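# Close all open drawers without disturbing the cabinets

## Task

Push each drawer that is open until it is completely closed. The cabinets must stay roughly where they were at the start, nothing may be tipped over, and the robot must stay upright and level. A fall or a lasting tilt counts as failure.

## Robot and tools

ROBOT. A Dexmate Vega: a wheeled base (two steerable front drive wheels, a passive rear caster), a Z-folding torso of thigh, shank and chest (torso_hip_rad, torso_knee_rad, torso_waist_rad), a head camera, and two 7-joint arms, each with a two-finger gripper and a wrist camera. Seen from above the base is about 0.70 m long and 0.63 m wide, and its front edge is 0.35 m ahead of the base origin. It begins in the preset stand (hip 0.469, knee 1.617, waist 1.048). Chest forward lean equals knee minus hip minus waist. Other presets: stand_high 0.78, 1.57, 0.44; lean_20 0.52, 1.05, 0.18; lean_45 0.52, 1.05, -0.26; low_lean_45 0, 0, -0.79 (fold the arms before going there).

FRAMES. All positions are in metres. The base frame sits on the floor at the spot the base pivots about, 0.185 m behind the front axle, with x forward, y left and z up. chest, left_hand and right_hand are printed in this frame. A hand point lies between the fingers, 0.033 m back from the closed tips. The odometry frame is the base frame as it was at scene start. base_odometry only counts wheel rotation, so any slip looks like travel.

move. Each call sends one action, and all of its motions start at once. Valid combinations: base, joints, or both, plus optional speeds or min_time_s; or target alone, optionally with min_time_s. An empty call returns state and images only.
- base: an object with exactly one key. Each is an offset from the base's last reported position. translate_m: -2 to 2 m, forward positive. strafe_m: -2 to 2 m, left positive; heading may drift up to about 0.02 rad. rotate_rad: -3.2 to 3.2 rad, counter-clockwise positive. The front wheels re-steer first, taking about 0.5 s and up to 1.1 s.
- joints: an object of absolute joint angles in rad, keyed by name. Values are places to go to, not offsets. Grippers run from 0 (shut) to 0.785. Left arm: shoulder_pitch positive swings down; shoulder_yaw is -0.423 to 1.523; elbow is -3.041 to 0.214 (negative bends up); wrist_pitch positive tips down. The right arm is mirrored: shoulder_pitch negative swings down, shoulder_yaw -1.523 to 0.423, wrist_pitch negative tips down. Head: head_pan_rad (positive left), head_tilt_rad, head_camera_tilt_rad (positive looks down). Folded arm values, in key order from shoulder_pitch to wrist_yaw: left 1, 0.5, -0.6, -2.5, 0, -0.9, 0; right -1, -0.5, 0.6, -2.5, 0, 0.9, 0.
- target: an absolute pose for one hand in the base frame. Fields: side ("left"/"right"); x, y, z in m (-3 to 3); pitch_deg from -30 to 95 (90 points the fingers down, 0 is level); heading_deg (0 points forward, positive is counter-clockwise); roll_deg (optional, default 0); line_only (true refuses anything but a straight-line path). Heading and roll each range from -360 to 360. The check considers only the robot's own body, not the room.
- speeds: top speed per base key for this action only. translate_m 0.04 to 0.5 m/s (default 0.3); strafe_m 0.04 to 0.3; rotate_rad 0.1 to 0.6 rad/s.
- min_time_s: 0.1 to 8 s, the least time any arm or head motion in the action may take.
- cameras: a list drawn from head_camera, left_wrist_camera, right_wrist_camera, "all". [] returns no images. An unknown name makes the call invalid.

wait: seconds (0 to 10), optional cameras. No new command is sent. zoom_image: camera plus region [x0, y0, x1, y1] in pixels, at most 504 each way; it works only on the latest images. read_manual: section "licences", which moves nothing. finished_scene: scene (this scene's number) ends the scene for good. Make no further calls in the reply that ends scene 1.

RESULTS. The "move" line shows done or the worst status. base_status and joint_status can read: done, off_target (stopped short and may keep pushing), contact_stop / contact_stop_at_<key> (the whole arm or torso group halts and holds), time_out, not_followed, unfinished, limit_stop_at_motor_heat. left_hand_status and right_hand_status read refused (with a reason, and nothing moved), reached (within 10 mm and 2°), or short. For "short (part of ...)", resend the same target. "joint command not followed" or "pose unreachable" means a self-collision check held the arm back. on_its_own lists motion you did not command. turned_by_wheels and turned_by_imu give the turn since the last result; an IMU turn above 0.03 rad during a straight or sideways drive suggests contact. A base count near 0.000 means blocked, or a front wheel unable to steer; backing off or rotating can free it. base_tilt gives forward/right lean in degrees with about a 2° bias. Joint torques and Motor temperatures are listed per arm in joint order. A refused move or wait cancels the later move, wait and finished_scene calls in the same reply; an invalid call does not.

CAUTIONS. The base does not stop at furniture; it stalls or slips and may stay pressed against it. Close drawers at default speed or slower, gently, so the cabinet is not shoved. Never let the arms strike or squeeze each other, fingers included; that can end the scene. Nothing prevents tipping, and a fallen robot cannot recover, so avoid fast drives when leaning forward with the arms out. In lean postures, straight-hanging arms hit the base. Arms unfolding near furniture can push the robot back. Contact torque at a joint's limit causes a TORQUE FAULT: the arm freezes for 10 s. Motors that stay pressing heat up: MOTOR HOT appears at 65 °C, and at 80 °C the arm stops for 30 to 60 s. Move an arm off whatever stopped it right away. The robot keeps holding its last command while you think.

Each tool is called after "Call:" as name(argument=value, ...) on one line, values as JSON.

## Session

Call:
move(cameras=["all"])

Scene clock: 0.00 s.
Joint torques (N m): no reading
Motor temperatures (°C): left_arm=[27 30 30 30 34 38 35] | right_arm=[29 28 29 31 34 34 35]
base_odometry: x=+0.000 y=+0.000 heading=+0.000
turned_by_wheels: +0.000
turned_by_imu: +0.000
base_tilt: forward=+0.7 right=-0.1
base_status: not commanded
joint_positions: torso_hip_rad=+0.469 torso_knee_rad=+1.617 torso_waist_rad=+1.048 left_shoulder_pitch_rad=+2.210 left_shoulder_yaw_rad=-0.006 left_upper_arm_roll_rad=+0.013 left_elbow_rad=-1.094 left_forearm_roll_rad=-0.007 left_wrist_pitch_rad=-0.507 left_wrist_yaw_rad=+0.008 left_gripper_rad=+0.005 right_shoulder_pitch_rad=-2.215 right_shoulder_yaw_rad=+0.000 right_upper_arm_roll_rad=+0.002 right_elbow_rad=-1.113 right_forearm_roll_rad=-0.019 right_wrist_pitch_rad=+0.494 right_wrist_yaw_rad=-0.004 right_gripper_rad=+0.005 head_pan_rad=+0.000 head_tilt_rad=+0.000 head_camera_tilt_rad=+0.000
joint_status: not commanded
chest: x=-0.0111 y=+0.0000 z=+1.4155 quat_wxyz=(+0.999, +0.000, +0.050, +0.000) (m; base frame)
left_hand: x=+0.1668 y=+0.2219 z=+0.6241 quat_wxyz=(+0.418, -0.005, +0.908, -0.003) pitch_deg=+40.6 heading_deg=-0.1 roll_deg=-0.8 back=up (m; base frame)
right_hand: x=+0.1687 y=-0.2287 z=+0.6257 quat_wxyz=(+0.418, -0.008, +0.908, -0.002) pitch_deg=+40.6 heading_deg=+0.2 roll_deg=-0.8 back=up (m; base frame)
pictures: head_camera, left_wrist_camera, right_wrist_camera
Images, in order (width x height): head_camera 896x560, left_wrist_camera 672x420, right_wrist_camera 672x420.

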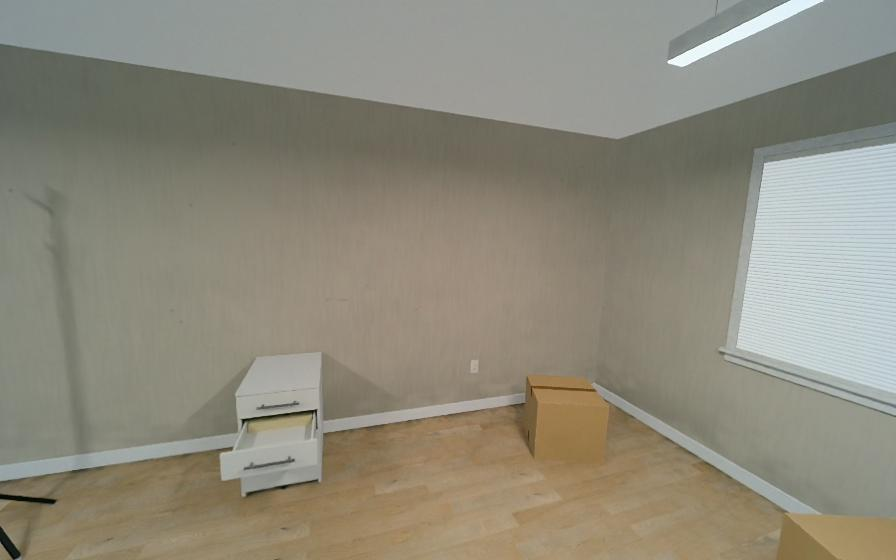

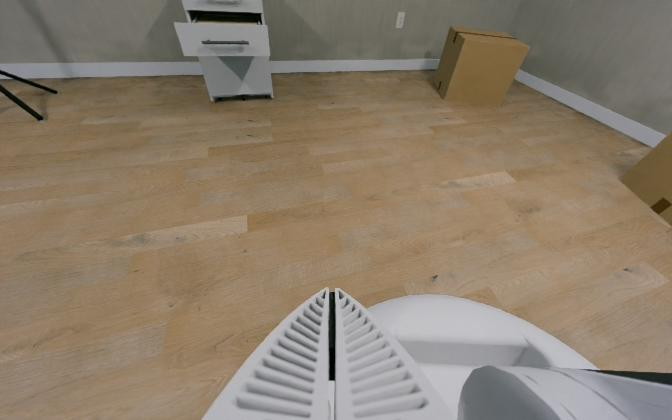

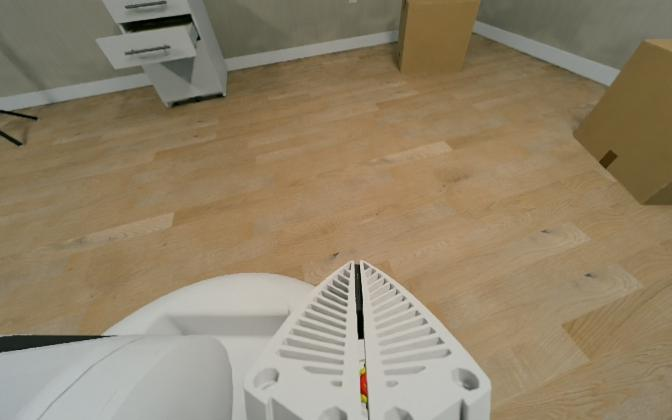

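Call:
move(joints={"head_pan_rad": 1.2, "head_camera_tilt_rad": 0.3}, cameras=["head_camera"])

Call:
move(joints={"head_pan_rad": 2.6, "head_camera_tilt_rad": 0.3}, cameras=["head_camera"])

Call:
move(joints={"head_pan_rad": -2.6, "head_camera_tilt_rad": 0.3}, cameras=["head_camera"])

Call:
move(joints={"head_pan_rad": -1.2, "head_camera_tilt_rad": 0.3}, cameras=["head_camera"])

Call:
move(joints={"head_pan_rad": 0.0, "head_camera_tilt_rad": 0.3}, cameras=["head_camera"])

Scene clock: 13.53 s.
Joint torques (N m): left_arm=[6.75 0.7 -0.98 -3.52 0.55 -2.31 0.21] | right_arm=[-2.58 0.72 -0.65 -3.3 -0.05 1.67 0.05]
move: done
base_odometry: x=+0.000 y=+0.000 heading=+0.000
turned_by_wheels: +0.000
turned_by_imu: +0.001
base_tilt: forward=+0.6 right=-0.1
base_status: not commanded
joint_positions: torso_hip_rad=+0.469 torso_knee_rad=+1.617 torso_waist_rad=+1.048 left_shoulder_pitch_rad=+2.210 left_shoulder_yaw_rad=-0.006 left_upper_arm_roll_rad=+0.013 left_elbow_rad=-1.094 left_forearm_roll_rad=-0.007 left_wrist_pitch_rad=-0.507 left_wrist_yaw_rad=+0.008 left_gripper_rad=+0.005 right_shoulder_pitch_rad=-2.215 right_shoulder_yaw_rad=+0.000 right_upper_arm_roll_rad=+0.002 right_elbow_rad=-1.113 right_forearm_roll_rad=-0.019 right_wrist_pitch_rad=+0.494 right_wrist_yaw_rad=-0.004 right_gripper_rad=+0.005 head_pan_rad=+1.200 head_tilt_rad=+0.000 head_camera_tilt_rad=+0.300
joint_status: all done
chest: x=-0.0111 y=+0.0000 z=+1.4155 quat_wxyz=(+0.999, +0.000, +0.050, +0.000) (m; base frame)
left_hand: x=+0.1668 y=+0.2219 z=+0.6241 quat_wxyz=(+0.418, -0.005, +0.908, -0.003) pitch_deg=+40.6 heading_deg=-0.1 roll_deg=-0.8 back=up (m; base frame)
right_hand: x=+0.1687 y=-0.2287 z=+0.6257 quat_wxyz=(+0.418, -0.008, +0.908, -0.002) pitch_deg=+40.6 heading_deg=+0.2 roll_deg=-0.8 back=up (m; base frame)
pictures: head_camera
Images, in order (width x height): head_camera 896x560.

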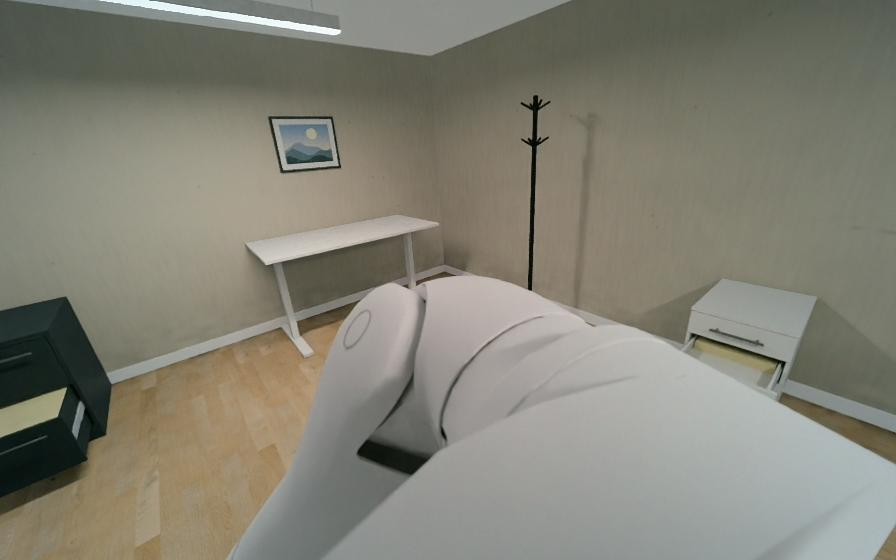

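Scene clock: 15.13 s.
Joint torques (N m): left_arm=[7.11 -2.29 -0.92 -5.38 -0.15 -1.77 -0.29] | right_arm=[-2.47 0.38 -0.41 -4.28 -0.03 1.7 0.06]
move: done
base_odometry: x=+0.000 y=+0.000 heading=+0.000
turned_by_wheels: +0.000
turned_by_imu: +0.000
base_tilt: forward=+0.7 right=-0.1
base_status: not commanded
joint_positions: torso_hip_rad=+0.469 torso_knee_rad=+1.617 torso_waist_rad=+1.048 left_shoulder_pitch_rad=+2.210 left_shoulder_yaw_rad=-0.006 left_upper_arm_roll_rad=+0.013 left_elbow_rad=-1.094 left_forearm_roll_rad=-0.007 left_wrist_pitch_rad=-0.507 left_wrist_yaw_rad=+0.008 left_gripper_rad=+0.005 right_shoulder_pitch_rad=-2.215 right_shoulder_yaw_rad=+0.000 right_upper_arm_roll_rad=+0.002 right_elbow_rad=-1.113 right_forearm_roll_rad=-0.019 right_wrist_pitch_rad=+0.494 right_wrist_yaw_rad=-0.004 right_gripper_rad=+0.005 head_pan_rad=+2.600 head_tilt_rad=+0.000 head_camera_tilt_rad=+0.300
joint_status: all done
chest: x=-0.0111 y=+0.0000 z=+1.4155 quat_wxyz=(+0.999, +0.000, +0.050, +0.000) (m; base frame)
left_hand: x=+0.1668 y=+0.2219 z=+0.6241 quat_wxyz=(+0.418, -0.005, +0.908, -0.003) pitch_deg=+40.6 heading_deg=-0.1 roll_deg=-0.8 back=up (m; base frame)
right_hand: x=+0.1687 y=-0.2287 z=+0.6257 quat_wxyz=(+0.418, -0.008, +0.908, -0.002) pitch_deg=+40.6 heading_deg=+0.2 roll_deg=-0.8 back=up (m; base frame)
pictures: head_camera
Images, in order (width x height): head_camera 896x560.

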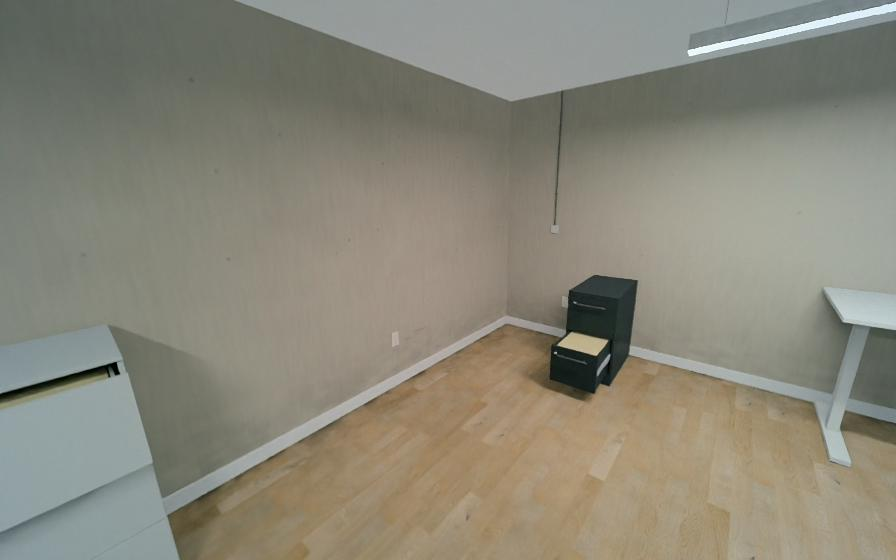

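Scene clock: 19.27 s.
Joint torques (N m): left_arm=[4.94 1.48 1.58 -5.4 -0.04 -2.14 -0.11] | right_arm=[-4.04 0.78 -0.51 -3.55 -0.04 1.61 0.07]
move: done
base_odometry: x=+0.000 y=+0.000 heading=+0.000
turned_by_wheels: +0.000
turned_by_imu: +0.001
base_tilt: forward=+0.6 right=+0.0
base_status: not commanded
joint_positions: torso_hip_rad=+0.469 torso_knee_rad=+1.617 torso_waist_rad=+1.048 left_shoulder_pitch_rad=+2.210 left_shoulder_yaw_rad=-0.006 left_upper_arm_roll_rad=+0.013 left_elbow_rad=-1.094 left_forearm_roll_rad=-0.007 left_wrist_pitch_rad=-0.507 left_wrist_yaw_rad=+0.008 left_gripper_rad=+0.005 right_shoulder_pitch_rad=-2.215 right_shoulder_yaw_rad=+0.000 right_upper_arm_roll_rad=+0.002 right_elbow_rad=-1.113 right_forearm_roll_rad=-0.019 right_wrist_pitch_rad=+0.494 right_wrist_yaw_rad=-0.004 right_gripper_rad=+0.005 head_pan_rad=-2.600 head_tilt_rad=+0.000 head_camera_tilt_rad=+0.300
joint_status: all done
chest: x=-0.0111 y=+0.0000 z=+1.4155 quat_wxyz=(+0.999, +0.000, +0.050, +0.000) (m; base frame)
left_hand: x=+0.1668 y=+0.2219 z=+0.6241 quat_wxyz=(+0.418, -0.005, +0.908, -0.003) pitch_deg=+40.6 heading_deg=-0.1 roll_deg=-0.8 back=up (m; base frame)
right_hand: x=+0.1687 y=-0.2287 z=+0.6257 quat_wxyz=(+0.418, -0.008, +0.908, -0.002) pitch_deg=+40.6 heading_deg=+0.2 roll_deg=-0.8 back=up (m; base frame)
pictures: head_camera
Images, in order (width x height): head_camera 896x560.

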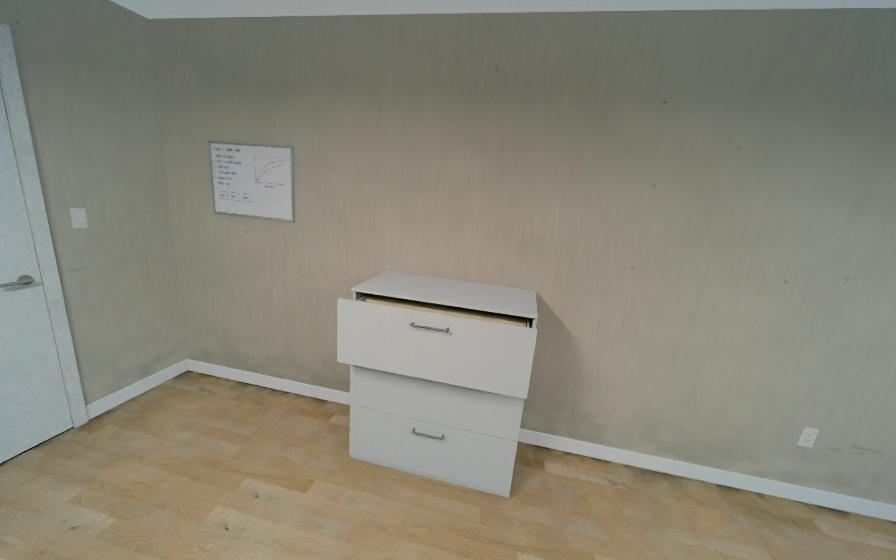

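Scene clock: 20.87 s.
Joint torques (N m): left_arm=[5.46 2 0.28 -3.83 0.33 -1.47 0.12] | right_arm=[-2.99 0.56 -0.73 -3.43 0.09 2.68 -0.01]
move: done
base_odometry: x=+0.000 y=+0.000 heading=+0.000
turned_by_wheels: +0.000
turned_by_imu: +0.000
base_tilt: forward=+0.6 right=-0.1
base_status: not commanded
joint_positions: torso_hip_rad=+0.469 torso_knee_rad=+1.617 torso_waist_rad=+1.048 left_shoulder_pitch_rad=+2.210 left_shoulder_yaw_rad=-0.006 left_upper_arm_roll_rad=+0.013 left_elbow_rad=-1.094 left_forearm_roll_rad=-0.007 left_wrist_pitch_rad=-0.507 left_wrist_yaw_rad=+0.008 left_gripper_rad=+0.005 right_shoulder_pitch_rad=-2.215 right_shoulder_yaw_rad=+0.000 right_upper_arm_roll_rad=+0.002 right_elbow_rad=-1.113 right_forearm_roll_rad=-0.019 right_wrist_pitch_rad=+0.494 right_wrist_yaw_rad=-0.004 right_gripper_rad=+0.005 head_pan_rad=-1.200 head_tilt_rad=+0.000 head_camera_tilt_rad=+0.300
joint_status: all done
chest: x=-0.0111 y=+0.0000 z=+1.4155 quat_wxyz=(+0.999, +0.000, +0.050, +0.000) (m; base frame)
left_hand: x=+0.1668 y=+0.2219 z=+0.6241 quat_wxyz=(+0.418, -0.005, +0.908, -0.003) pitch_deg=+40.6 heading_deg=-0.1 roll_deg=-0.8 back=up (m; base frame)
right_hand: x=+0.1687 y=-0.2287 z=+0.6257 quat_wxyz=(+0.418, -0.008, +0.908, -0.002) pitch_deg=+40.6 heading_deg=+0.2 roll_deg=-0.8 back=up (m; base frame)
pictures: head_camera
Images, in order (width x height): head_camera 896x560.

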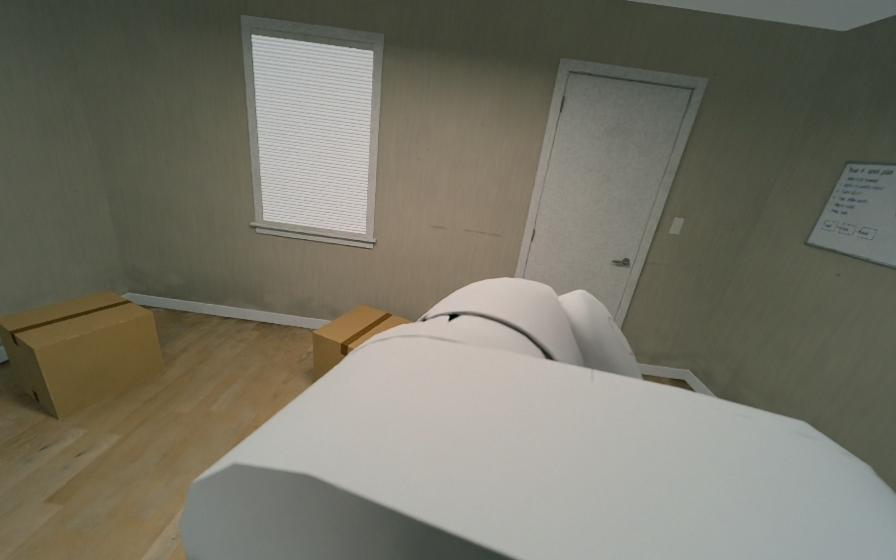

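Scene clock: 22.33 s.
Joint torques (N m): left_arm=[6 -2.82 -1.33 -3.39 -0.3 -0.94 0.27] | right_arm=[-3.4 1.43 -0.63 -4.5 0.06 1.79 0.04]
move: done
base_odometry: x=+0.000 y=+0.000 heading=+0.000
turned_by_wheels: +0.000
turned_by_imu: +0.000
base_tilt: forward=+0.6 right=-0.1
base_status: not commanded
joint_positions: torso_hip_rad=+0.469 torso_knee_rad=+1.617 torso_waist_rad=+1.048 left_shoulder_pitch_rad=+2.210 left_shoulder_yaw_rad=-0.006 left_upper_arm_roll_rad=+0.013 left_elbow_rad=-1.094 left_forearm_roll_rad=-0.007 left_wrist_pitch_rad=-0.507 left_wrist_yaw_rad=+0.008 left_gripper_rad=+0.005 right_shoulder_pitch_rad=-2.215 right_shoulder_yaw_rad=+0.000 right_upper_arm_roll_rad=+0.002 right_elbow_rad=-1.113 right_forearm_roll_rad=-0.019 right_wrist_pitch_rad=+0.494 right_wrist_yaw_rad=-0.004 right_gripper_rad=+0.005 head_pan_rad=+0.000 head_tilt_rad=+0.000 head_camera_tilt_rad=+0.300
joint_status: all done
chest: x=-0.0111 y=+0.0000 z=+1.4155 quat_wxyz=(+0.999, +0.000, +0.050, +0.000) (m; base frame)
left_hand: x=+0.1668 y=+0.2219 z=+0.6241 quat_wxyz=(+0.418, -0.005, +0.908, -0.003) pitch_deg=+40.6 heading_deg=-0.1 roll_deg=-0.8 back=up (m; base frame)
right_hand: x=+0.1687 y=-0.2287 z=+0.6257 quat_wxyz=(+0.418, -0.008, +0.908, -0.002) pitch_deg=+40.6 heading_deg=+0.2 roll_deg=-0.8 back=up (m; base frame)
pictures: head_camera
Images, in order (width x height): head_camera 896x560.

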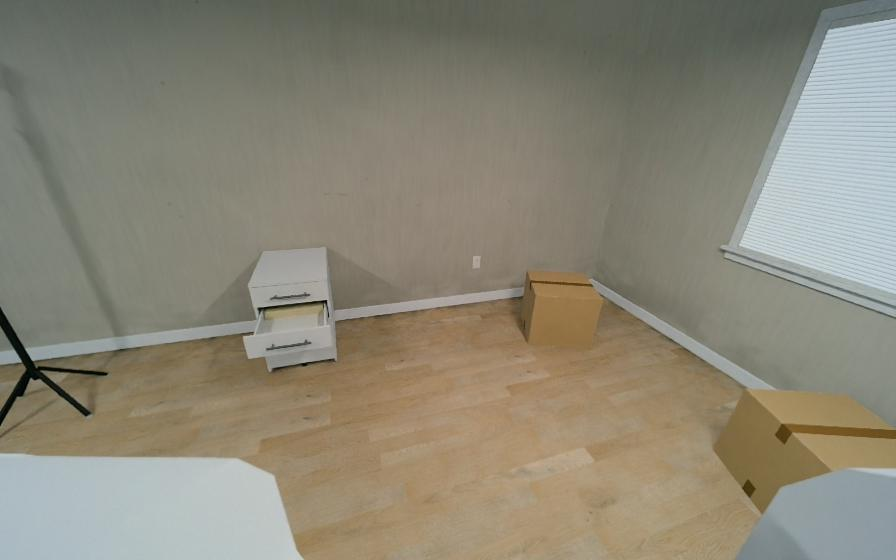

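Call:
zoom_image(camera="head_camera", region=[200, 220, 380, 400])

Scaled by 2.800 from the camera's 896x560 image, which has a finer 960x600 frame.

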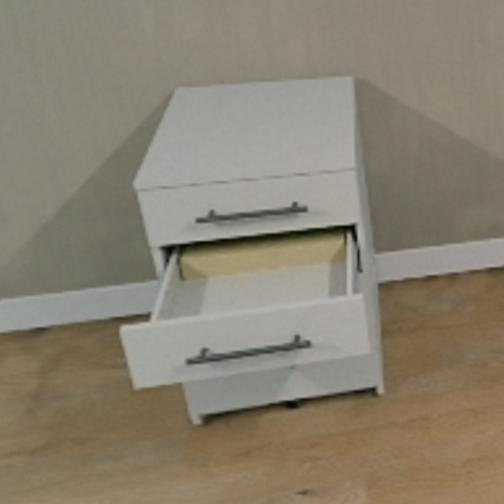

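Call:
move(joints={"torso_hip_rad": 0.0, "torso_knee_rad": 0.5, "torso_waist_rad": -0.3, "left_shoulder_pitch_rad": 1.29, "left_elbow_rad": -1.77, "left_wrist_pitch_rad": 0.21, "right_shoulder_pitch_rad": -1.29, "right_elbow_rad": -1.77, "right_wrist_pitch_rad": -0.21, "head_tilt_rad": -0.8, "head_camera_tilt_rad": 0.35}, cameras=["all"])

Scene clock: 189.10 s.
Joint torques (N m): left_arm=[-6.31 -0.68 1.26 -13.41 0.26 -1.93 0.32] | right_arm=[9.07 1.3 -0.61 -12.41 -0.12 1.46 0.09]
move: done
base_odometry: x=+0.000 y=+0.000 heading=+0.000
turned_by_wheels: +0.000
turned_by_imu: +0.001
base_tilt: forward=+0.7 right=+0.0
base_status: not commanded
joint_positions: torso_hip_rad=+0.000 torso_knee_rad=+0.500 torso_waist_rad=-0.300 left_shoulder_pitch_rad=+1.291 left_shoulder_yaw_rad=-0.006 left_upper_arm_roll_rad=+0.013 left_elbow_rad=-1.770 left_forearm_roll_rad=-0.007 left_wrist_pitch_rad=+0.210 left_wrist_yaw_rad=+0.008 left_gripper_rad=+0.005 right_shoulder_pitch_rad=-1.291 right_shoulder_yaw_rad=+0.000 right_upper_arm_roll_rad=+0.002 right_elbow_rad=-1.769 right_forearm_roll_rad=-0.019 right_wrist_pitch_rad=-0.210 right_wrist_yaw_rad=-0.004 right_gripper_rad=+0.005 head_pan_rad=+0.000 head_tilt_rad=-0.800 head_camera_tilt_rad=+0.350
joint_status: all done
chest: x=+0.1288 y=+0.0000 z=+1.0185 quat_wxyz=(+0.921, +0.000, +0.389, +0.000) (m; base frame)
left_hand: x=+0.5971 y=+0.2203 z=+0.3960 quat_wxyz=(+0.497, -0.004, +0.868, -0.006) pitch_deg=+30.4 heading_deg=-0.4 roll_deg=-0.9 back=up (m; base frame)
right_hand: x=+0.5970 y=-0.2336 z=+0.3958 quat_wxyz=(+0.497, -0.006, +0.868, -0.009) pitch_deg=+30.4 heading_deg=-0.6 roll_deg=-1.4 back=up (m; base frame)
pictures: head_camera, left_wrist_camera, right_wrist_camera
Images, in order (width x height): head_camera 896x560, left_wrist_camera 672x420, right_wrist_camera 672x420.

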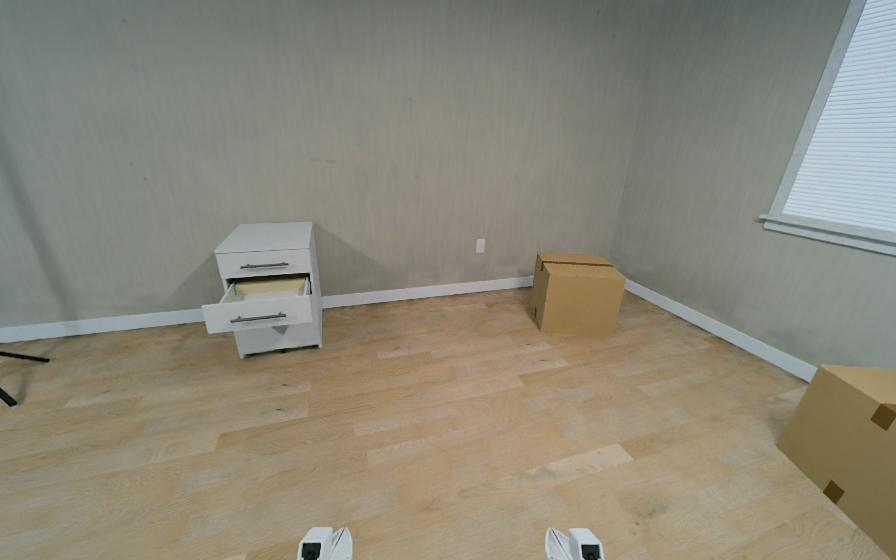

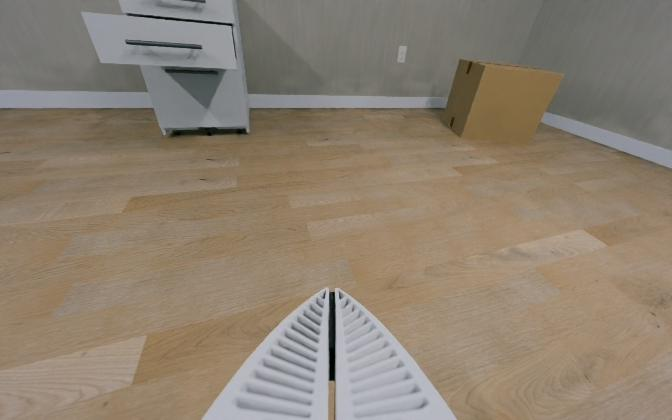

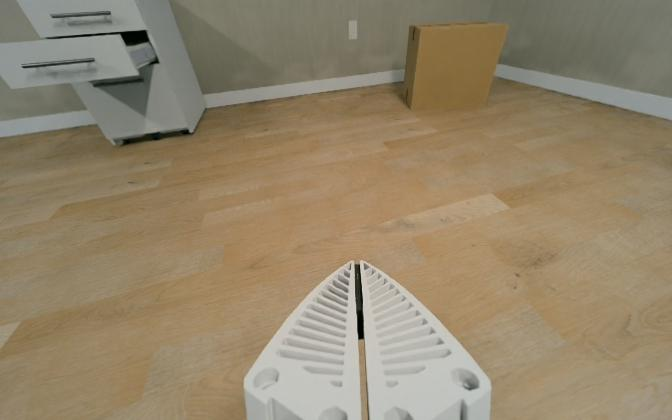

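Call:
move(base={"rotate_rad": 0.29}, joints={"left_shoulder_pitch_rad": 1.364, "left_elbow_rad": -2.057, "left_wrist_pitch_rad": 0.417})

Call:
move(base={"translate_m": 1.114}, speeds={"translate_m": 0.5})

Call:
move(base={"strafe_m": 0.227}, cameras=["all"])

Scene clock: 212.33 s.
Joint torques (N m): left_arm=[0.59 0.05 -0.22 -13.46 -0.26 -2.48 0.06] | right_arm=[8.4 0.88 -0.69 -12.16 -0.06 1.16 0.1]
move: done
base_odometry: x=+0.000 y=+0.000 heading=+0.290
turned_by_wheels: +0.290
turned_by_imu: +0.285
base_tilt: forward=+0.6 right=-0.1
base_status: done
joint_positions: torso_hip_rad=+0.000 torso_knee_rad=+0.500 torso_waist_rad=-0.300 left_shoulder_pitch_rad=+1.362 left_shoulder_yaw_rad=-0.006 left_upper_arm_roll_rad=+0.013 left_elbow_rad=-2.051 left_forearm_roll_rad=-0.007 left_wrist_pitch_rad=+0.413 left_wrist_yaw_rad=+0.008 left_gripper_rad=+0.005 right_shoulder_pitch_rad=-1.290 right_shoulder_yaw_rad=+0.000 right_upper_arm_roll_rad=+0.002 right_elbow_rad=-1.770 right_forearm_roll_rad=-0.019 right_wrist_pitch_rad=-0.210 right_wrist_yaw_rad=-0.004 right_gripper_rad=+0.005 head_pan_rad=+0.000 head_tilt_rad=-0.800 head_camera_tilt_rad=+0.350
joint_status: all done
chest: x=+0.1288 y=+0.0000 z=+1.0185 quat_wxyz=(+0.921, +0.000, +0.389, +0.000) (m; base frame)
left_hand: x=+0.5970 y=+0.2206 z=+0.4599 quat_wxyz=(+0.500, -0.004, +0.866, -0.007) pitch_deg=+30.0 heading_deg=-0.5 roll_deg=-1.0 back=up (m; base frame)
right_hand: x=+0.5972 y=-0.2336 z=+0.3961 quat_wxyz=(+0.497, -0.006, +0.868, -0.009) pitch_deg=+30.4 heading_deg=-0.6 roll_deg=-1.4 back=up (m; base frame)
pictures: none

Scene clock: 216.93 s.
Joint torques (N m): left_arm=[-1.83 1.21 0.25 -14.13 0.39 -2.71 0.13] | right_arm=[8.86 1.12 -0.68 -11.3 0 1.95 0.06]
move: done
base_odometry: x=+1.066 y=+0.322 heading=+0.291
turned_by_wheels: +0.000
turned_by_imu: +0.002
base_tilt: forward=+0.7 right=+0.0
base_status: done
joint_positions: torso_hip_rad=+0.000 torso_knee_rad=+0.500 torso_waist_rad=-0.300 left_shoulder_pitch_rad=+1.364 left_shoulder_yaw_rad=-0.006 left_upper_arm_roll_rad=+0.013 left_elbow_rad=-2.057 left_forearm_roll_rad=-0.007 left_wrist_pitch_rad=+0.417 left_wrist_yaw_rad=+0.008 left_gripper_rad=+0.005 right_shoulder_pitch_rad=-1.290 right_shoulder_yaw_rad=+0.000 right_upper_arm_roll_rad=+0.002 right_elbow_rad=-1.770 right_forearm_roll_rad=-0.019 right_wrist_pitch_rad=-0.210 right_wrist_yaw_rad=-0.004 right_gripper_rad=+0.005 head_pan_rad=+0.000 head_tilt_rad=-0.800 head_camera_tilt_rad=+0.350
joint_status: not commanded
chest: x=+0.1288 y=+0.0000 z=+1.0185 quat_wxyz=(+0.921, +0.000, +0.389, +0.000) (m; base frame)
left_hand: x=+0.5967 y=+0.2206 z=+0.4610 quat_wxyz=(+0.499, -0.004, +0.866, -0.007) pitch_deg=+30.1 heading_deg=-0.5 roll_deg=-1.0 back=up (m; base frame)
right_hand: x=+0.5973 y=-0.2336 z=+0.3960 quat_wxyz=(+0.497, -0.006, +0.868, -0.009) pitch_deg=+30.4 heading_deg=-0.6 roll_deg=-1.4 back=up (m; base frame)
pictures: none

Scene clock: 219.77 s.
Joint torques (N m): left_arm=[-2.68 -3.37 -1.66 -12.72 -0.62 -2.99 0.02] | right_arm=[7.34 0.52 -0.46 -11.41 -0.03 1.3 0.04]
move: done
base_odometry: x=+1.001 y=+0.539 heading=+0.292
turned_by_wheels: +0.002
turned_by_imu: +0.001
base_tilt: forward=+0.6 right=-0.1
base_status: done
joint_positions: torso_hip_rad=+0.000 torso_knee_rad=+0.500 torso_waist_rad=-0.300 left_shoulder_pitch_rad=+1.364 left_shoulder_yaw_rad=-0.006 left_upper_arm_roll_rad=+0.013 left_elbow_rad=-2.057 left_forearm_roll_rad=-0.007 left_wrist_pitch_rad=+0.417 left_wrist_yaw_rad=+0.008 left_gripper_rad=+0.005 right_shoulder_pitch_rad=-1.290 right_shoulder_yaw_rad=+0.000 right_upper_arm_roll_rad=+0.002 right_elbow_rad=-1.770 right_forearm_roll_rad=-0.019 right_wrist_pitch_rad=-0.210 right_wrist_yaw_rad=-0.004 right_gripper_rad=+0.005 head_pan_rad=+0.000 head_tilt_rad=-0.800 head_camera_tilt_rad=+0.350
joint_status: not commanded
chest: x=+0.1288 y=+0.0000 z=+1.0185 quat_wxyz=(+0.921, +0.000, +0.389, +0.000) (m; base frame)
left_hand: x=+0.5967 y=+0.2206 z=+0.4610 quat_wxyz=(+0.499, -0.004, +0.866, -0.007) pitch_deg=+30.1 heading_deg=-0.5 roll_deg=-1.0 back=up (m; base frame)
right_hand: x=+0.5973 y=-0.2336 z=+0.3960 quat_wxyz=(+0.497, -0.006, +0.868, -0.009) pitch_deg=+30.4 heading_deg=-0.6 roll_deg=-1.4 back=up (m; base frame)
pictures: head_camera, left_wrist_camera, right_wrist_camera
Images, in order (width x height): head_camera 896x560, left_wrist_camera 672x420, right_wrist_camera 672x420.

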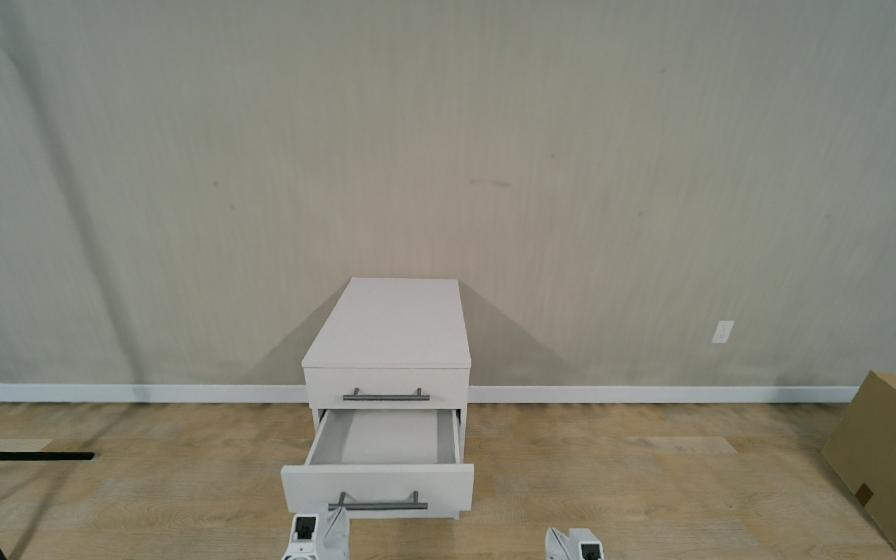

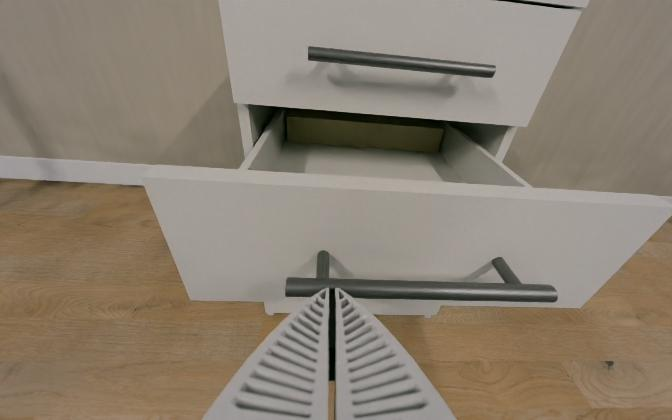

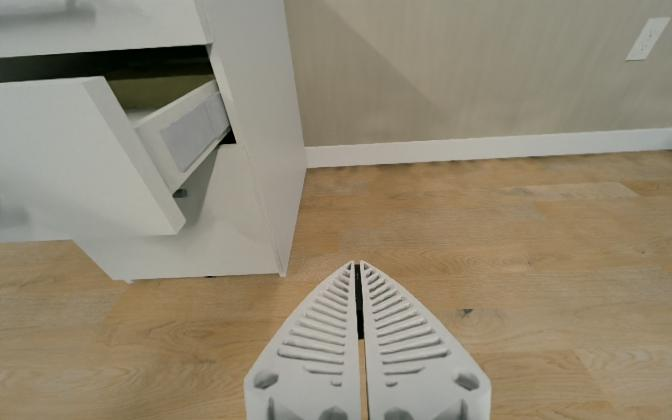

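Call:
move(target={"side": "left", "x": 0.597, "y": 0.22, "z": 0.492, "pitch_deg": 30, "heading_deg": 0})

Call:
move(base={"translate_m": 0.2}, speeds={"translate_m": 0.2}, cameras=["head_camera", "left_wrist_camera"])

Scene clock: 262.13 s.
Joint torques (N m): left_arm=[-1.66 -0.8 3.47 -13.06 0.1 -0.69 0.53] | right_arm=[7.87 1.09 -0.53 -11.8 -0.07 2.13 0.13]
move: done
base_odometry: x=+1.001 y=+0.539 heading=+0.292
turned_by_wheels: +0.000
turned_by_imu: +0.001
base_tilt: forward=+0.7 right=-0.1
base_status: not commanded
joint_positions: torso_hip_rad=+0.000 torso_knee_rad=+0.500 torso_waist_rad=-0.300 left_shoulder_pitch_rad=+1.382 left_shoulder_yaw_rad=-0.005 left_upper_arm_roll_rad=+0.023 left_elbow_rad=-2.175 left_forearm_roll_rad=+0.007 left_wrist_pitch_rad=+0.517 left_wrist_yaw_rad=+0.019 left_gripper_rad=+0.005 right_shoulder_pitch_rad=-1.290 right_shoulder_yaw_rad=+0.000 right_upper_arm_roll_rad=+0.002 right_elbow_rad=-1.770 right_forearm_roll_rad=-0.019 right_wrist_pitch_rad=-0.210 right_wrist_yaw_rad=-0.004 right_gripper_rad=+0.005 head_pan_rad=+0.000 head_tilt_rad=-0.800 head_camera_tilt_rad=+0.350
joint_status: not commanded
chest: x=+0.1288 y=+0.0000 z=+1.0185 quat_wxyz=(+0.921, +0.000, +0.389, +0.000) (m; base frame)
left_hand: x=+0.5970 y=+0.2201 z=+0.4904 quat_wxyz=(+0.500, +0.000, +0.866, +0.000) pitch_deg=+30.0 heading_deg=+0.0 roll_deg=-0.1 back=up (m; base frame)
left_hand_status: reached (straight line, planned for 0.7 s): 2 mm and 0.0 deg off.
right_hand: x=+0.5973 y=-0.2336 z=+0.3960 quat_wxyz=(+0.497, -0.006, +0.868, -0.009) pitch_deg=+30.4 heading_deg=-0.6 roll_deg=-1.4 back=up (m; base frame)
pictures: none

Scene clock: 264.83 s.
Joint torques (N m): left_arm=[-1.09 -0.01 4.11 -14.93 0.12 -1.91 0.62] | right_arm=[7.16 0.66 -0.59 -11.83 -0.03 2.11 0.09]
move: done
base_odometry: x=+1.192 y=+0.598 heading=+0.292
turned_by_wheels: +0.000
turned_by_imu: +0.002
base_tilt: forward=+0.7 right=+0.0
base_status: done
joint_positions: torso_hip_rad=+0.000 torso_knee_rad=+0.500 torso_waist_rad=-0.300 left_shoulder_pitch_rad=+1.383 left_shoulder_yaw_rad=-0.004 left_upper_arm_roll_rad=+0.024 left_elbow_rad=-2.181 left_forearm_roll_rad=+0.007 left_wrist_pitch_rad=+0.522 left_wrist_yaw_rad=+0.020 left_gripper_rad=+0.005 right_shoulder_pitch_rad=-1.290 right_shoulder_yaw_rad=+0.000 right_upper_arm_roll_rad=+0.002 right_elbow_rad=-1.770 right_forearm_roll_rad=-0.019 right_wrist_pitch_rad=-0.210 right_wrist_yaw_rad=-0.004 right_gripper_rad=+0.005 head_pan_rad=+0.000 head_tilt_rad=-0.800 head_camera_tilt_rad=+0.350
joint_status: not commanded
chest: x=+0.1288 y=+0.0000 z=+1.0185 quat_wxyz=(+0.921, +0.000, +0.389, +0.000) (m; base frame)
left_hand: x=+0.5969 y=+0.2201 z=+0.4918 quat_wxyz=(+0.500, +0.000, +0.866, +0.000) pitch_deg=+30.0 heading_deg=+0.0 roll_deg=+0.0 back=up (m; base frame)
right_hand: x=+0.5973 y=-0.2336 z=+0.3960 quat_wxyz=(+0.497, -0.006, +0.868, -0.009) pitch_deg=+30.4 heading_deg=-0.6 roll_deg=-1.4 back=up (m; base frame)
pictures: head_camera, left_wrist_camera
Images, in order (width x height): head_camera 896x560, left_wrist_camera 672x420.

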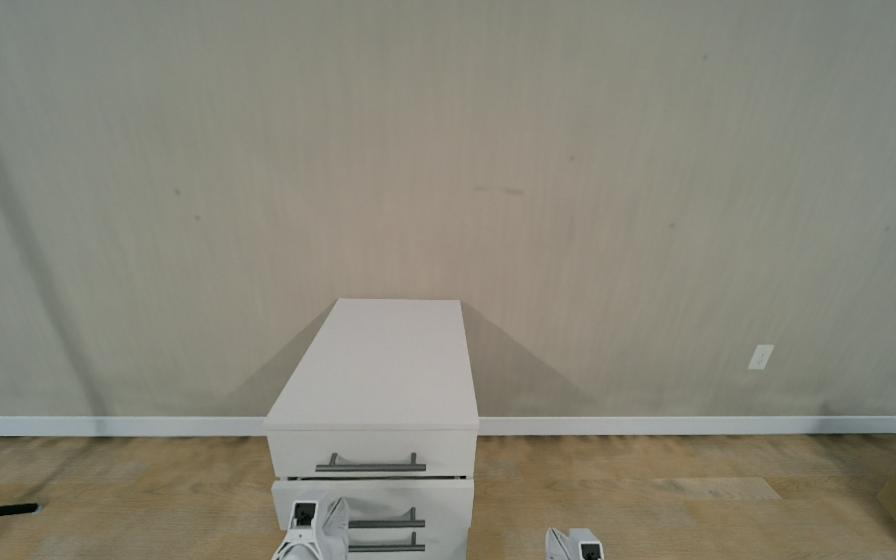

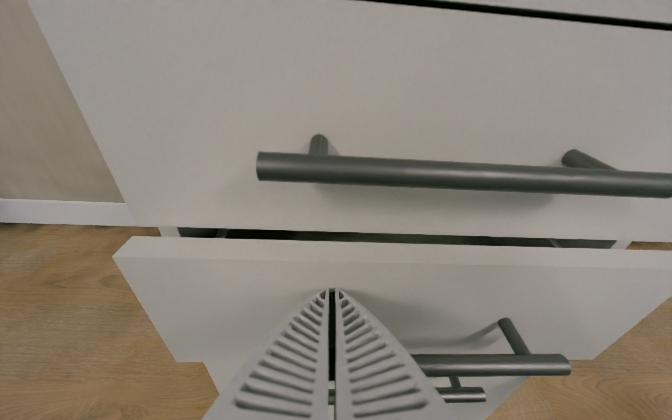

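Call:
zoom_image(camera="head_camera", region=[250, 400, 500, 560])

Call:
zoom_image(camera="left_wrist_camera", region=[100, 180, 672, 420])

Scaled by 2.016 from the camera's 896x560 image, which has a finer 960x600 frame.

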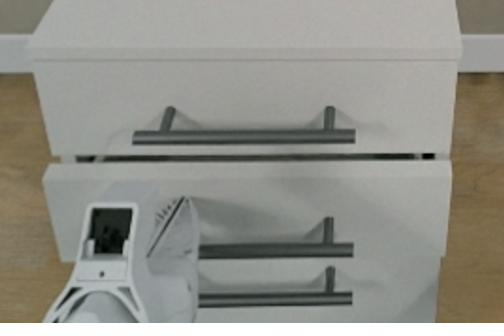

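Region (100, 180, 672, 420) is 572x240 pixels. A region can be at most 504 by 504 pixels.

Call:
move(base={"translate_m": 0.03}, speeds={"translate_m": 0.1}, cameras=["head_camera", "left_wrist_camera"])

Call:
zoom_image(camera="head_camera", region=[250, 400, 500, 560])

Call:
zoom_image(camera="left_wrist_camera", region=[100, 180, 600, 420])

Scene clock: 302.80 s.
Joint torques (N m): left_arm=[-6.32 -0.75 4.56 -12.42 0.32 -2.93 0.49] | right_arm=[7.92 0.6 -0.59 -11.71 -0.03 1.78 0.04]
move: done
base_odometry: x=+1.221 y=+0.606 heading=+0.292
turned_by_wheels: +0.000
turned_by_imu: +0.001
base_tilt: forward=+0.6 right=-0.1
base_status: done
joint_positions: torso_hip_rad=+0.000 torso_knee_rad=+0.500 torso_waist_rad=-0.300 left_shoulder_pitch_rad=+1.383 left_shoulder_yaw_rad=-0.004 left_upper_arm_roll_rad=+0.024 left_elbow_rad=-2.181 left_forearm_roll_rad=+0.007 left_wrist_pitch_rad=+0.522 left_wrist_yaw_rad=+0.020 left_gripper_rad=+0.005 right_shoulder_pitch_rad=-1.290 right_shoulder_yaw_rad=+0.000 right_upper_arm_roll_rad=+0.002 right_elbow_rad=-1.770 right_forearm_roll_rad=-0.019 right_wrist_pitch_rad=-0.210 right_wrist_yaw_rad=-0.004 right_gripper_rad=+0.005 head_pan_rad=+0.000 head_tilt_rad=-0.800 head_camera_tilt_rad=+0.350
joint_status: not commanded
chest: x=+0.1288 y=+0.0000 z=+1.0185 quat_wxyz=(+0.921, +0.000, +0.389, +0.000) (m; base frame)
left_hand: x=+0.5966 y=+0.2201 z=+0.4916 quat_wxyz=(+0.500, +0.000, +0.866, +0.000) pitch_deg=+30.1 heading_deg=+0.0 roll_deg=+0.0 back=up (m; base frame)
right_hand: x=+0.5973 y=-0.2336 z=+0.3961 quat_wxyz=(+0.497, -0.006, +0.868, -0.009) pitch_deg=+30.4 heading_deg=-0.6 roll_deg=-1.4 back=up (m; base frame)
pictures: head_camera, left_wrist_camera
Images, in order (width x height): head_camera 896x560, left_wrist_camera 672x420.

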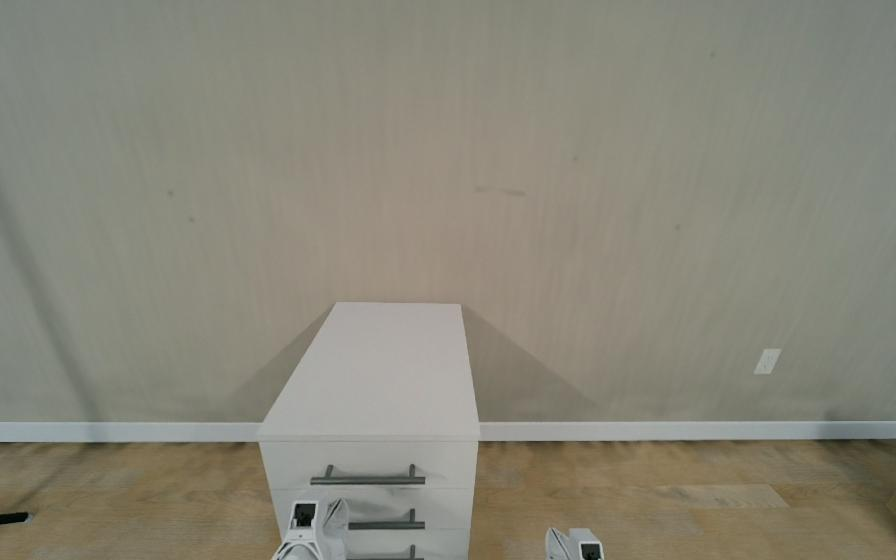

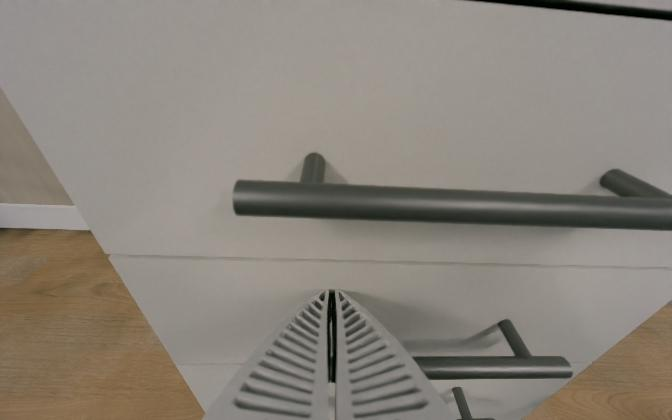

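Scaled by 2.016 from the camera's 896x560 image, which has a finer 960x600 frame.

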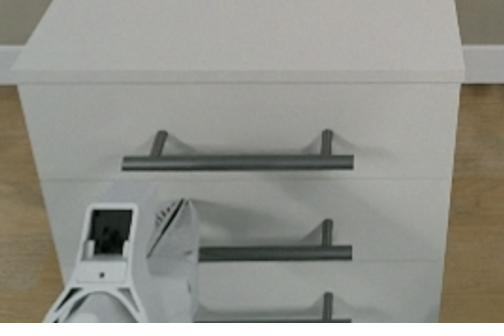

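Scaled by 1.008 from the camera's 672x420 image, which has a finer 960x600 frame.

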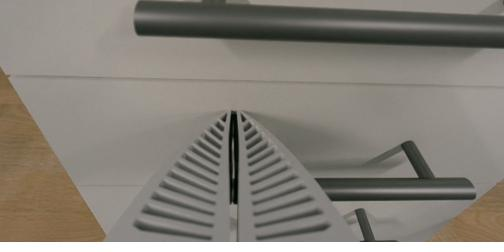

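Call:
move(base={"translate_m": -0.6}, joints={"head_pan_rad": 1.0, "head_camera_tilt_rad": 0.35}, cameras=["head_camera"])

Call:
move(joints={"head_pan_rad": -1.5, "head_camera_tilt_rad": 0.35}, cameras=["head_camera"])

Call:
move(joints={"head_pan_rad": 0.0, "head_camera_tilt_rad": 0.35}, cameras=["head_camera"])

Scene clock: 345.67 s.
Joint torques (N m): left_arm=[-3.62 2.22 2.87 -12.63 -0.07 -2.07 0] | right_arm=[8.09 1.03 -0.74 -10.2 0.05 1.37 -0.06]
move: done
base_odometry: x=+0.647 y=+0.431 heading=+0.292
turned_by_wheels: +0.000
turned_by_imu: +0.000
base_tilt: forward=+0.7 right=-0.1
base_status: done
joint_positions: torso_hip_rad=+0.000 torso_knee_rad=+0.500 torso_waist_rad=-0.300 left_shoulder_pitch_rad=+1.383 left_shoulder_yaw_rad=-0.004 left_upper_arm_roll_rad=+0.024 left_elbow_rad=-2.181 left_forearm_roll_rad=+0.007 left_wrist_pitch_rad=+0.522 left_wrist_yaw_rad=+0.020 left_gripper_rad=+0.005 right_shoulder_pitch_rad=-1.290 right_shoulder_yaw_rad=+0.000 right_upper_arm_roll_rad=+0.002 right_elbow_rad=-1.770 right_forearm_roll_rad=-0.019 right_wrist_pitch_rad=-0.210 right_wrist_yaw_rad=-0.004 right_gripper_rad=+0.005 head_pan_rad=+1.000 head_tilt_rad=-0.800 head_camera_tilt_rad=+0.350
joint_status: all done
chest: x=+0.1288 y=+0.0000 z=+1.0185 quat_wxyz=(+0.921, +0.000, +0.389, +0.000) (m; base frame)
left_hand: x=+0.5968 y=+0.2201 z=+0.4917 quat_wxyz=(+0.500, +0.000, +0.866, +0.000) pitch_deg=+30.0 heading_deg=+0.0 roll_deg=+0.0 back=up (m; base frame)
right_hand: x=+0.5973 y=-0.2336 z=+0.3961 quat_wxyz=(+0.497, -0.006, +0.868, -0.009) pitch_deg=+30.4 heading_deg=-0.6 roll_deg=-1.4 back=up (m; base frame)
pictures: head_camera
Images, in order (width x height): head_camera 896x560.

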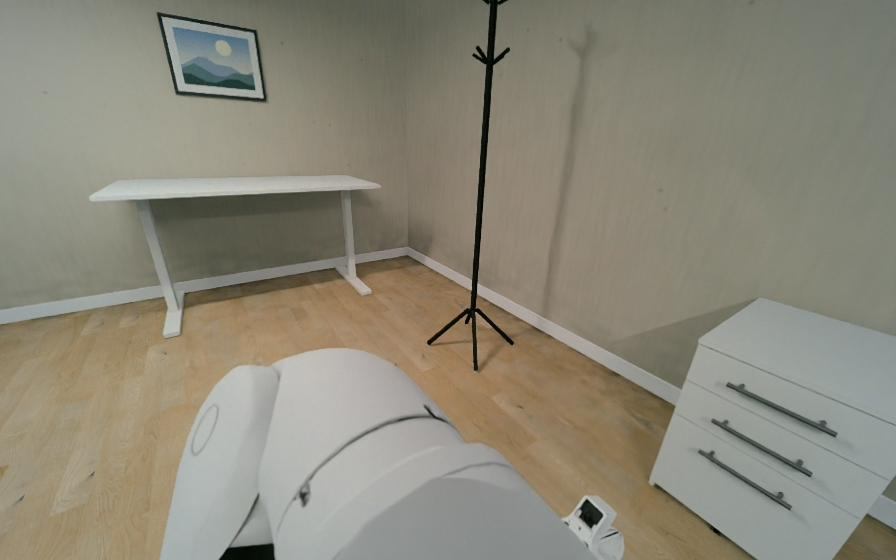

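Scene clock: 348.00 s.
Joint torques (N m): left_arm=[-1.96 0.32 4.09 -14.01 0.26 -1.3 0.15] | right_arm=[7.52 0.76 -0.48 -12.05 -0.02 1.41 0.06]
move: done
base_odometry: x=+0.647 y=+0.431 heading=+0.292
turned_by_wheels: +0.000
turned_by_imu: +0.000
base_tilt: forward=+0.7 right=-0.1
base_status: not commanded
joint_positions: torso_hip_rad=+0.000 torso_knee_rad=+0.500 torso_waist_rad=-0.300 left_shoulder_pitch_rad=+1.383 left_shoulder_yaw_rad=-0.004 left_upper_arm_roll_rad=+0.024 left_elbow_rad=-2.181 left_forearm_roll_rad=+0.007 left_wrist_pitch_rad=+0.522 left_wrist_yaw_rad=+0.020 left_gripper_rad=+0.005 right_shoulder_pitch_rad=-1.290 right_shoulder_yaw_rad=+0.000 right_upper_arm_roll_rad=+0.002 right_elbow_rad=-1.770 right_forearm_roll_rad=-0.019 right_wrist_pitch_rad=-0.210 right_wrist_yaw_rad=-0.004 right_gripper_rad=+0.005 head_pan_rad=-1.500 head_tilt_rad=-0.800 head_camera_tilt_rad=+0.350
joint_status: all done
chest: x=+0.1288 y=+0.0000 z=+1.0185 quat_wxyz=(+0.921, +0.000, +0.389, +0.000) (m; base frame)
left_hand: x=+0.5968 y=+0.2201 z=+0.4917 quat_wxyz=(+0.500, +0.000, +0.866, +0.000) pitch_deg=+30.0 heading_deg=+0.0 roll_deg=+0.0 back=up (m; base frame)
right_hand: x=+0.5973 y=-0.2336 z=+0.3961 quat_wxyz=(+0.497, -0.006, +0.868, -0.009) pitch_deg=+30.4 heading_deg=-0.6 roll_deg=-1.4 back=up (m; base frame)
pictures: head_camera
Images, in order (width x height): head_camera 896x560.

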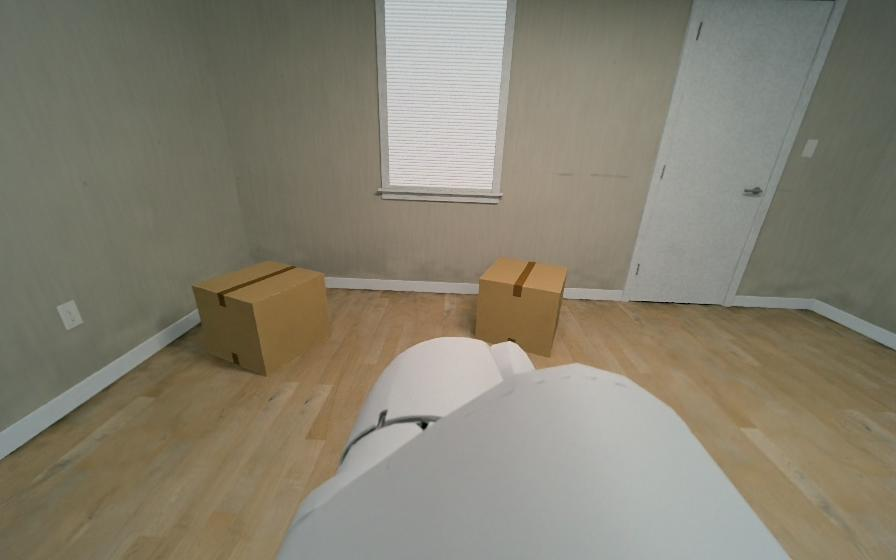

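Scene clock: 349.67 s.
Joint torques (N m): left_arm=[-4.55 0.9 4.48 -14.92 0.15 -2.32 0.26] | right_arm=[8.26 0.52 -0.57 -11.31 -0.11 1.46 -0.08]
move: done
base_odometry: x=+0.647 y=+0.431 heading=+0.292
turned_by_wheels: +0.000
turned_by_imu: +0.000
base_tilt: forward=+0.6 right=+0.0
base_status: not commanded
joint_positions: torso_hip_rad=+0.000 torso_knee_rad=+0.500 torso_waist_rad=-0.300 left_shoulder_pitch_rad=+1.383 left_shoulder_yaw_rad=-0.004 left_upper_arm_roll_rad=+0.024 left_elbow_rad=-2.181 left_forearm_roll_rad=+0.007 left_wrist_pitch_rad=+0.522 left_wrist_yaw_rad=+0.020 left_gripper_rad=+0.005 right_shoulder_pitch_rad=-1.290 right_shoulder_yaw_rad=+0.000 right_upper_arm_roll_rad=+0.002 right_elbow_rad=-1.770 right_forearm_roll_rad=-0.019 right_wrist_pitch_rad=-0.210 right_wrist_yaw_rad=-0.004 right_gripper_rad=+0.005 head_pan_rad=+0.000 head_tilt_rad=-0.800 head_camera_tilt_rad=+0.350
joint_status: all done
chest: x=+0.1288 y=+0.0000 z=+1.0185 quat_wxyz=(+0.921, +0.000, +0.389, +0.000) (m; base frame)
left_hand: x=+0.5968 y=+0.2201 z=+0.4917 quat_wxyz=(+0.500, +0.000, +0.866, +0.000) pitch_deg=+30.0 heading_deg=+0.0 roll_deg=+0.0 back=up (m; base frame)
right_hand: x=+0.5973 y=-0.2336 z=+0.3961 quat_wxyz=(+0.497, -0.006, +0.868, -0.009) pitch_deg=+30.4 heading_deg=-0.6 roll_deg=-1.4 back=up (m; base frame)
pictures: head_camera
Images, in order (width x height): head_camera 896x560.

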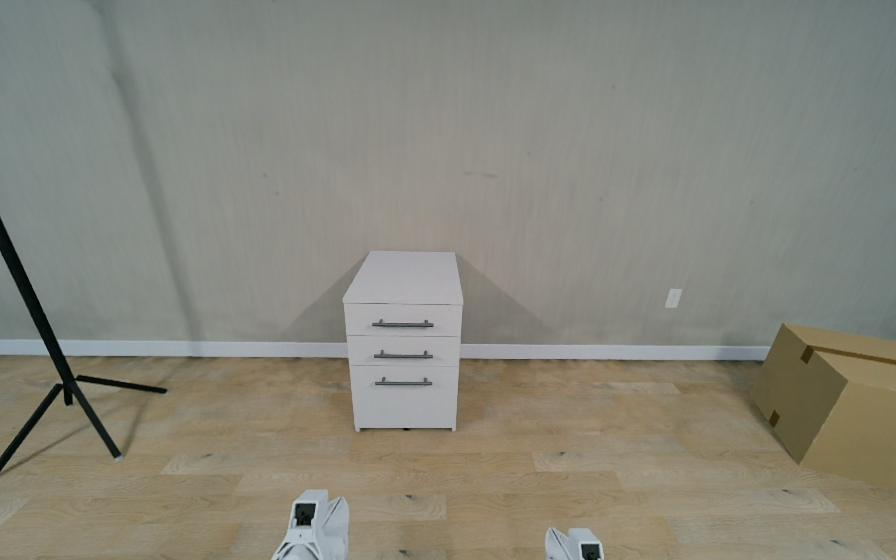

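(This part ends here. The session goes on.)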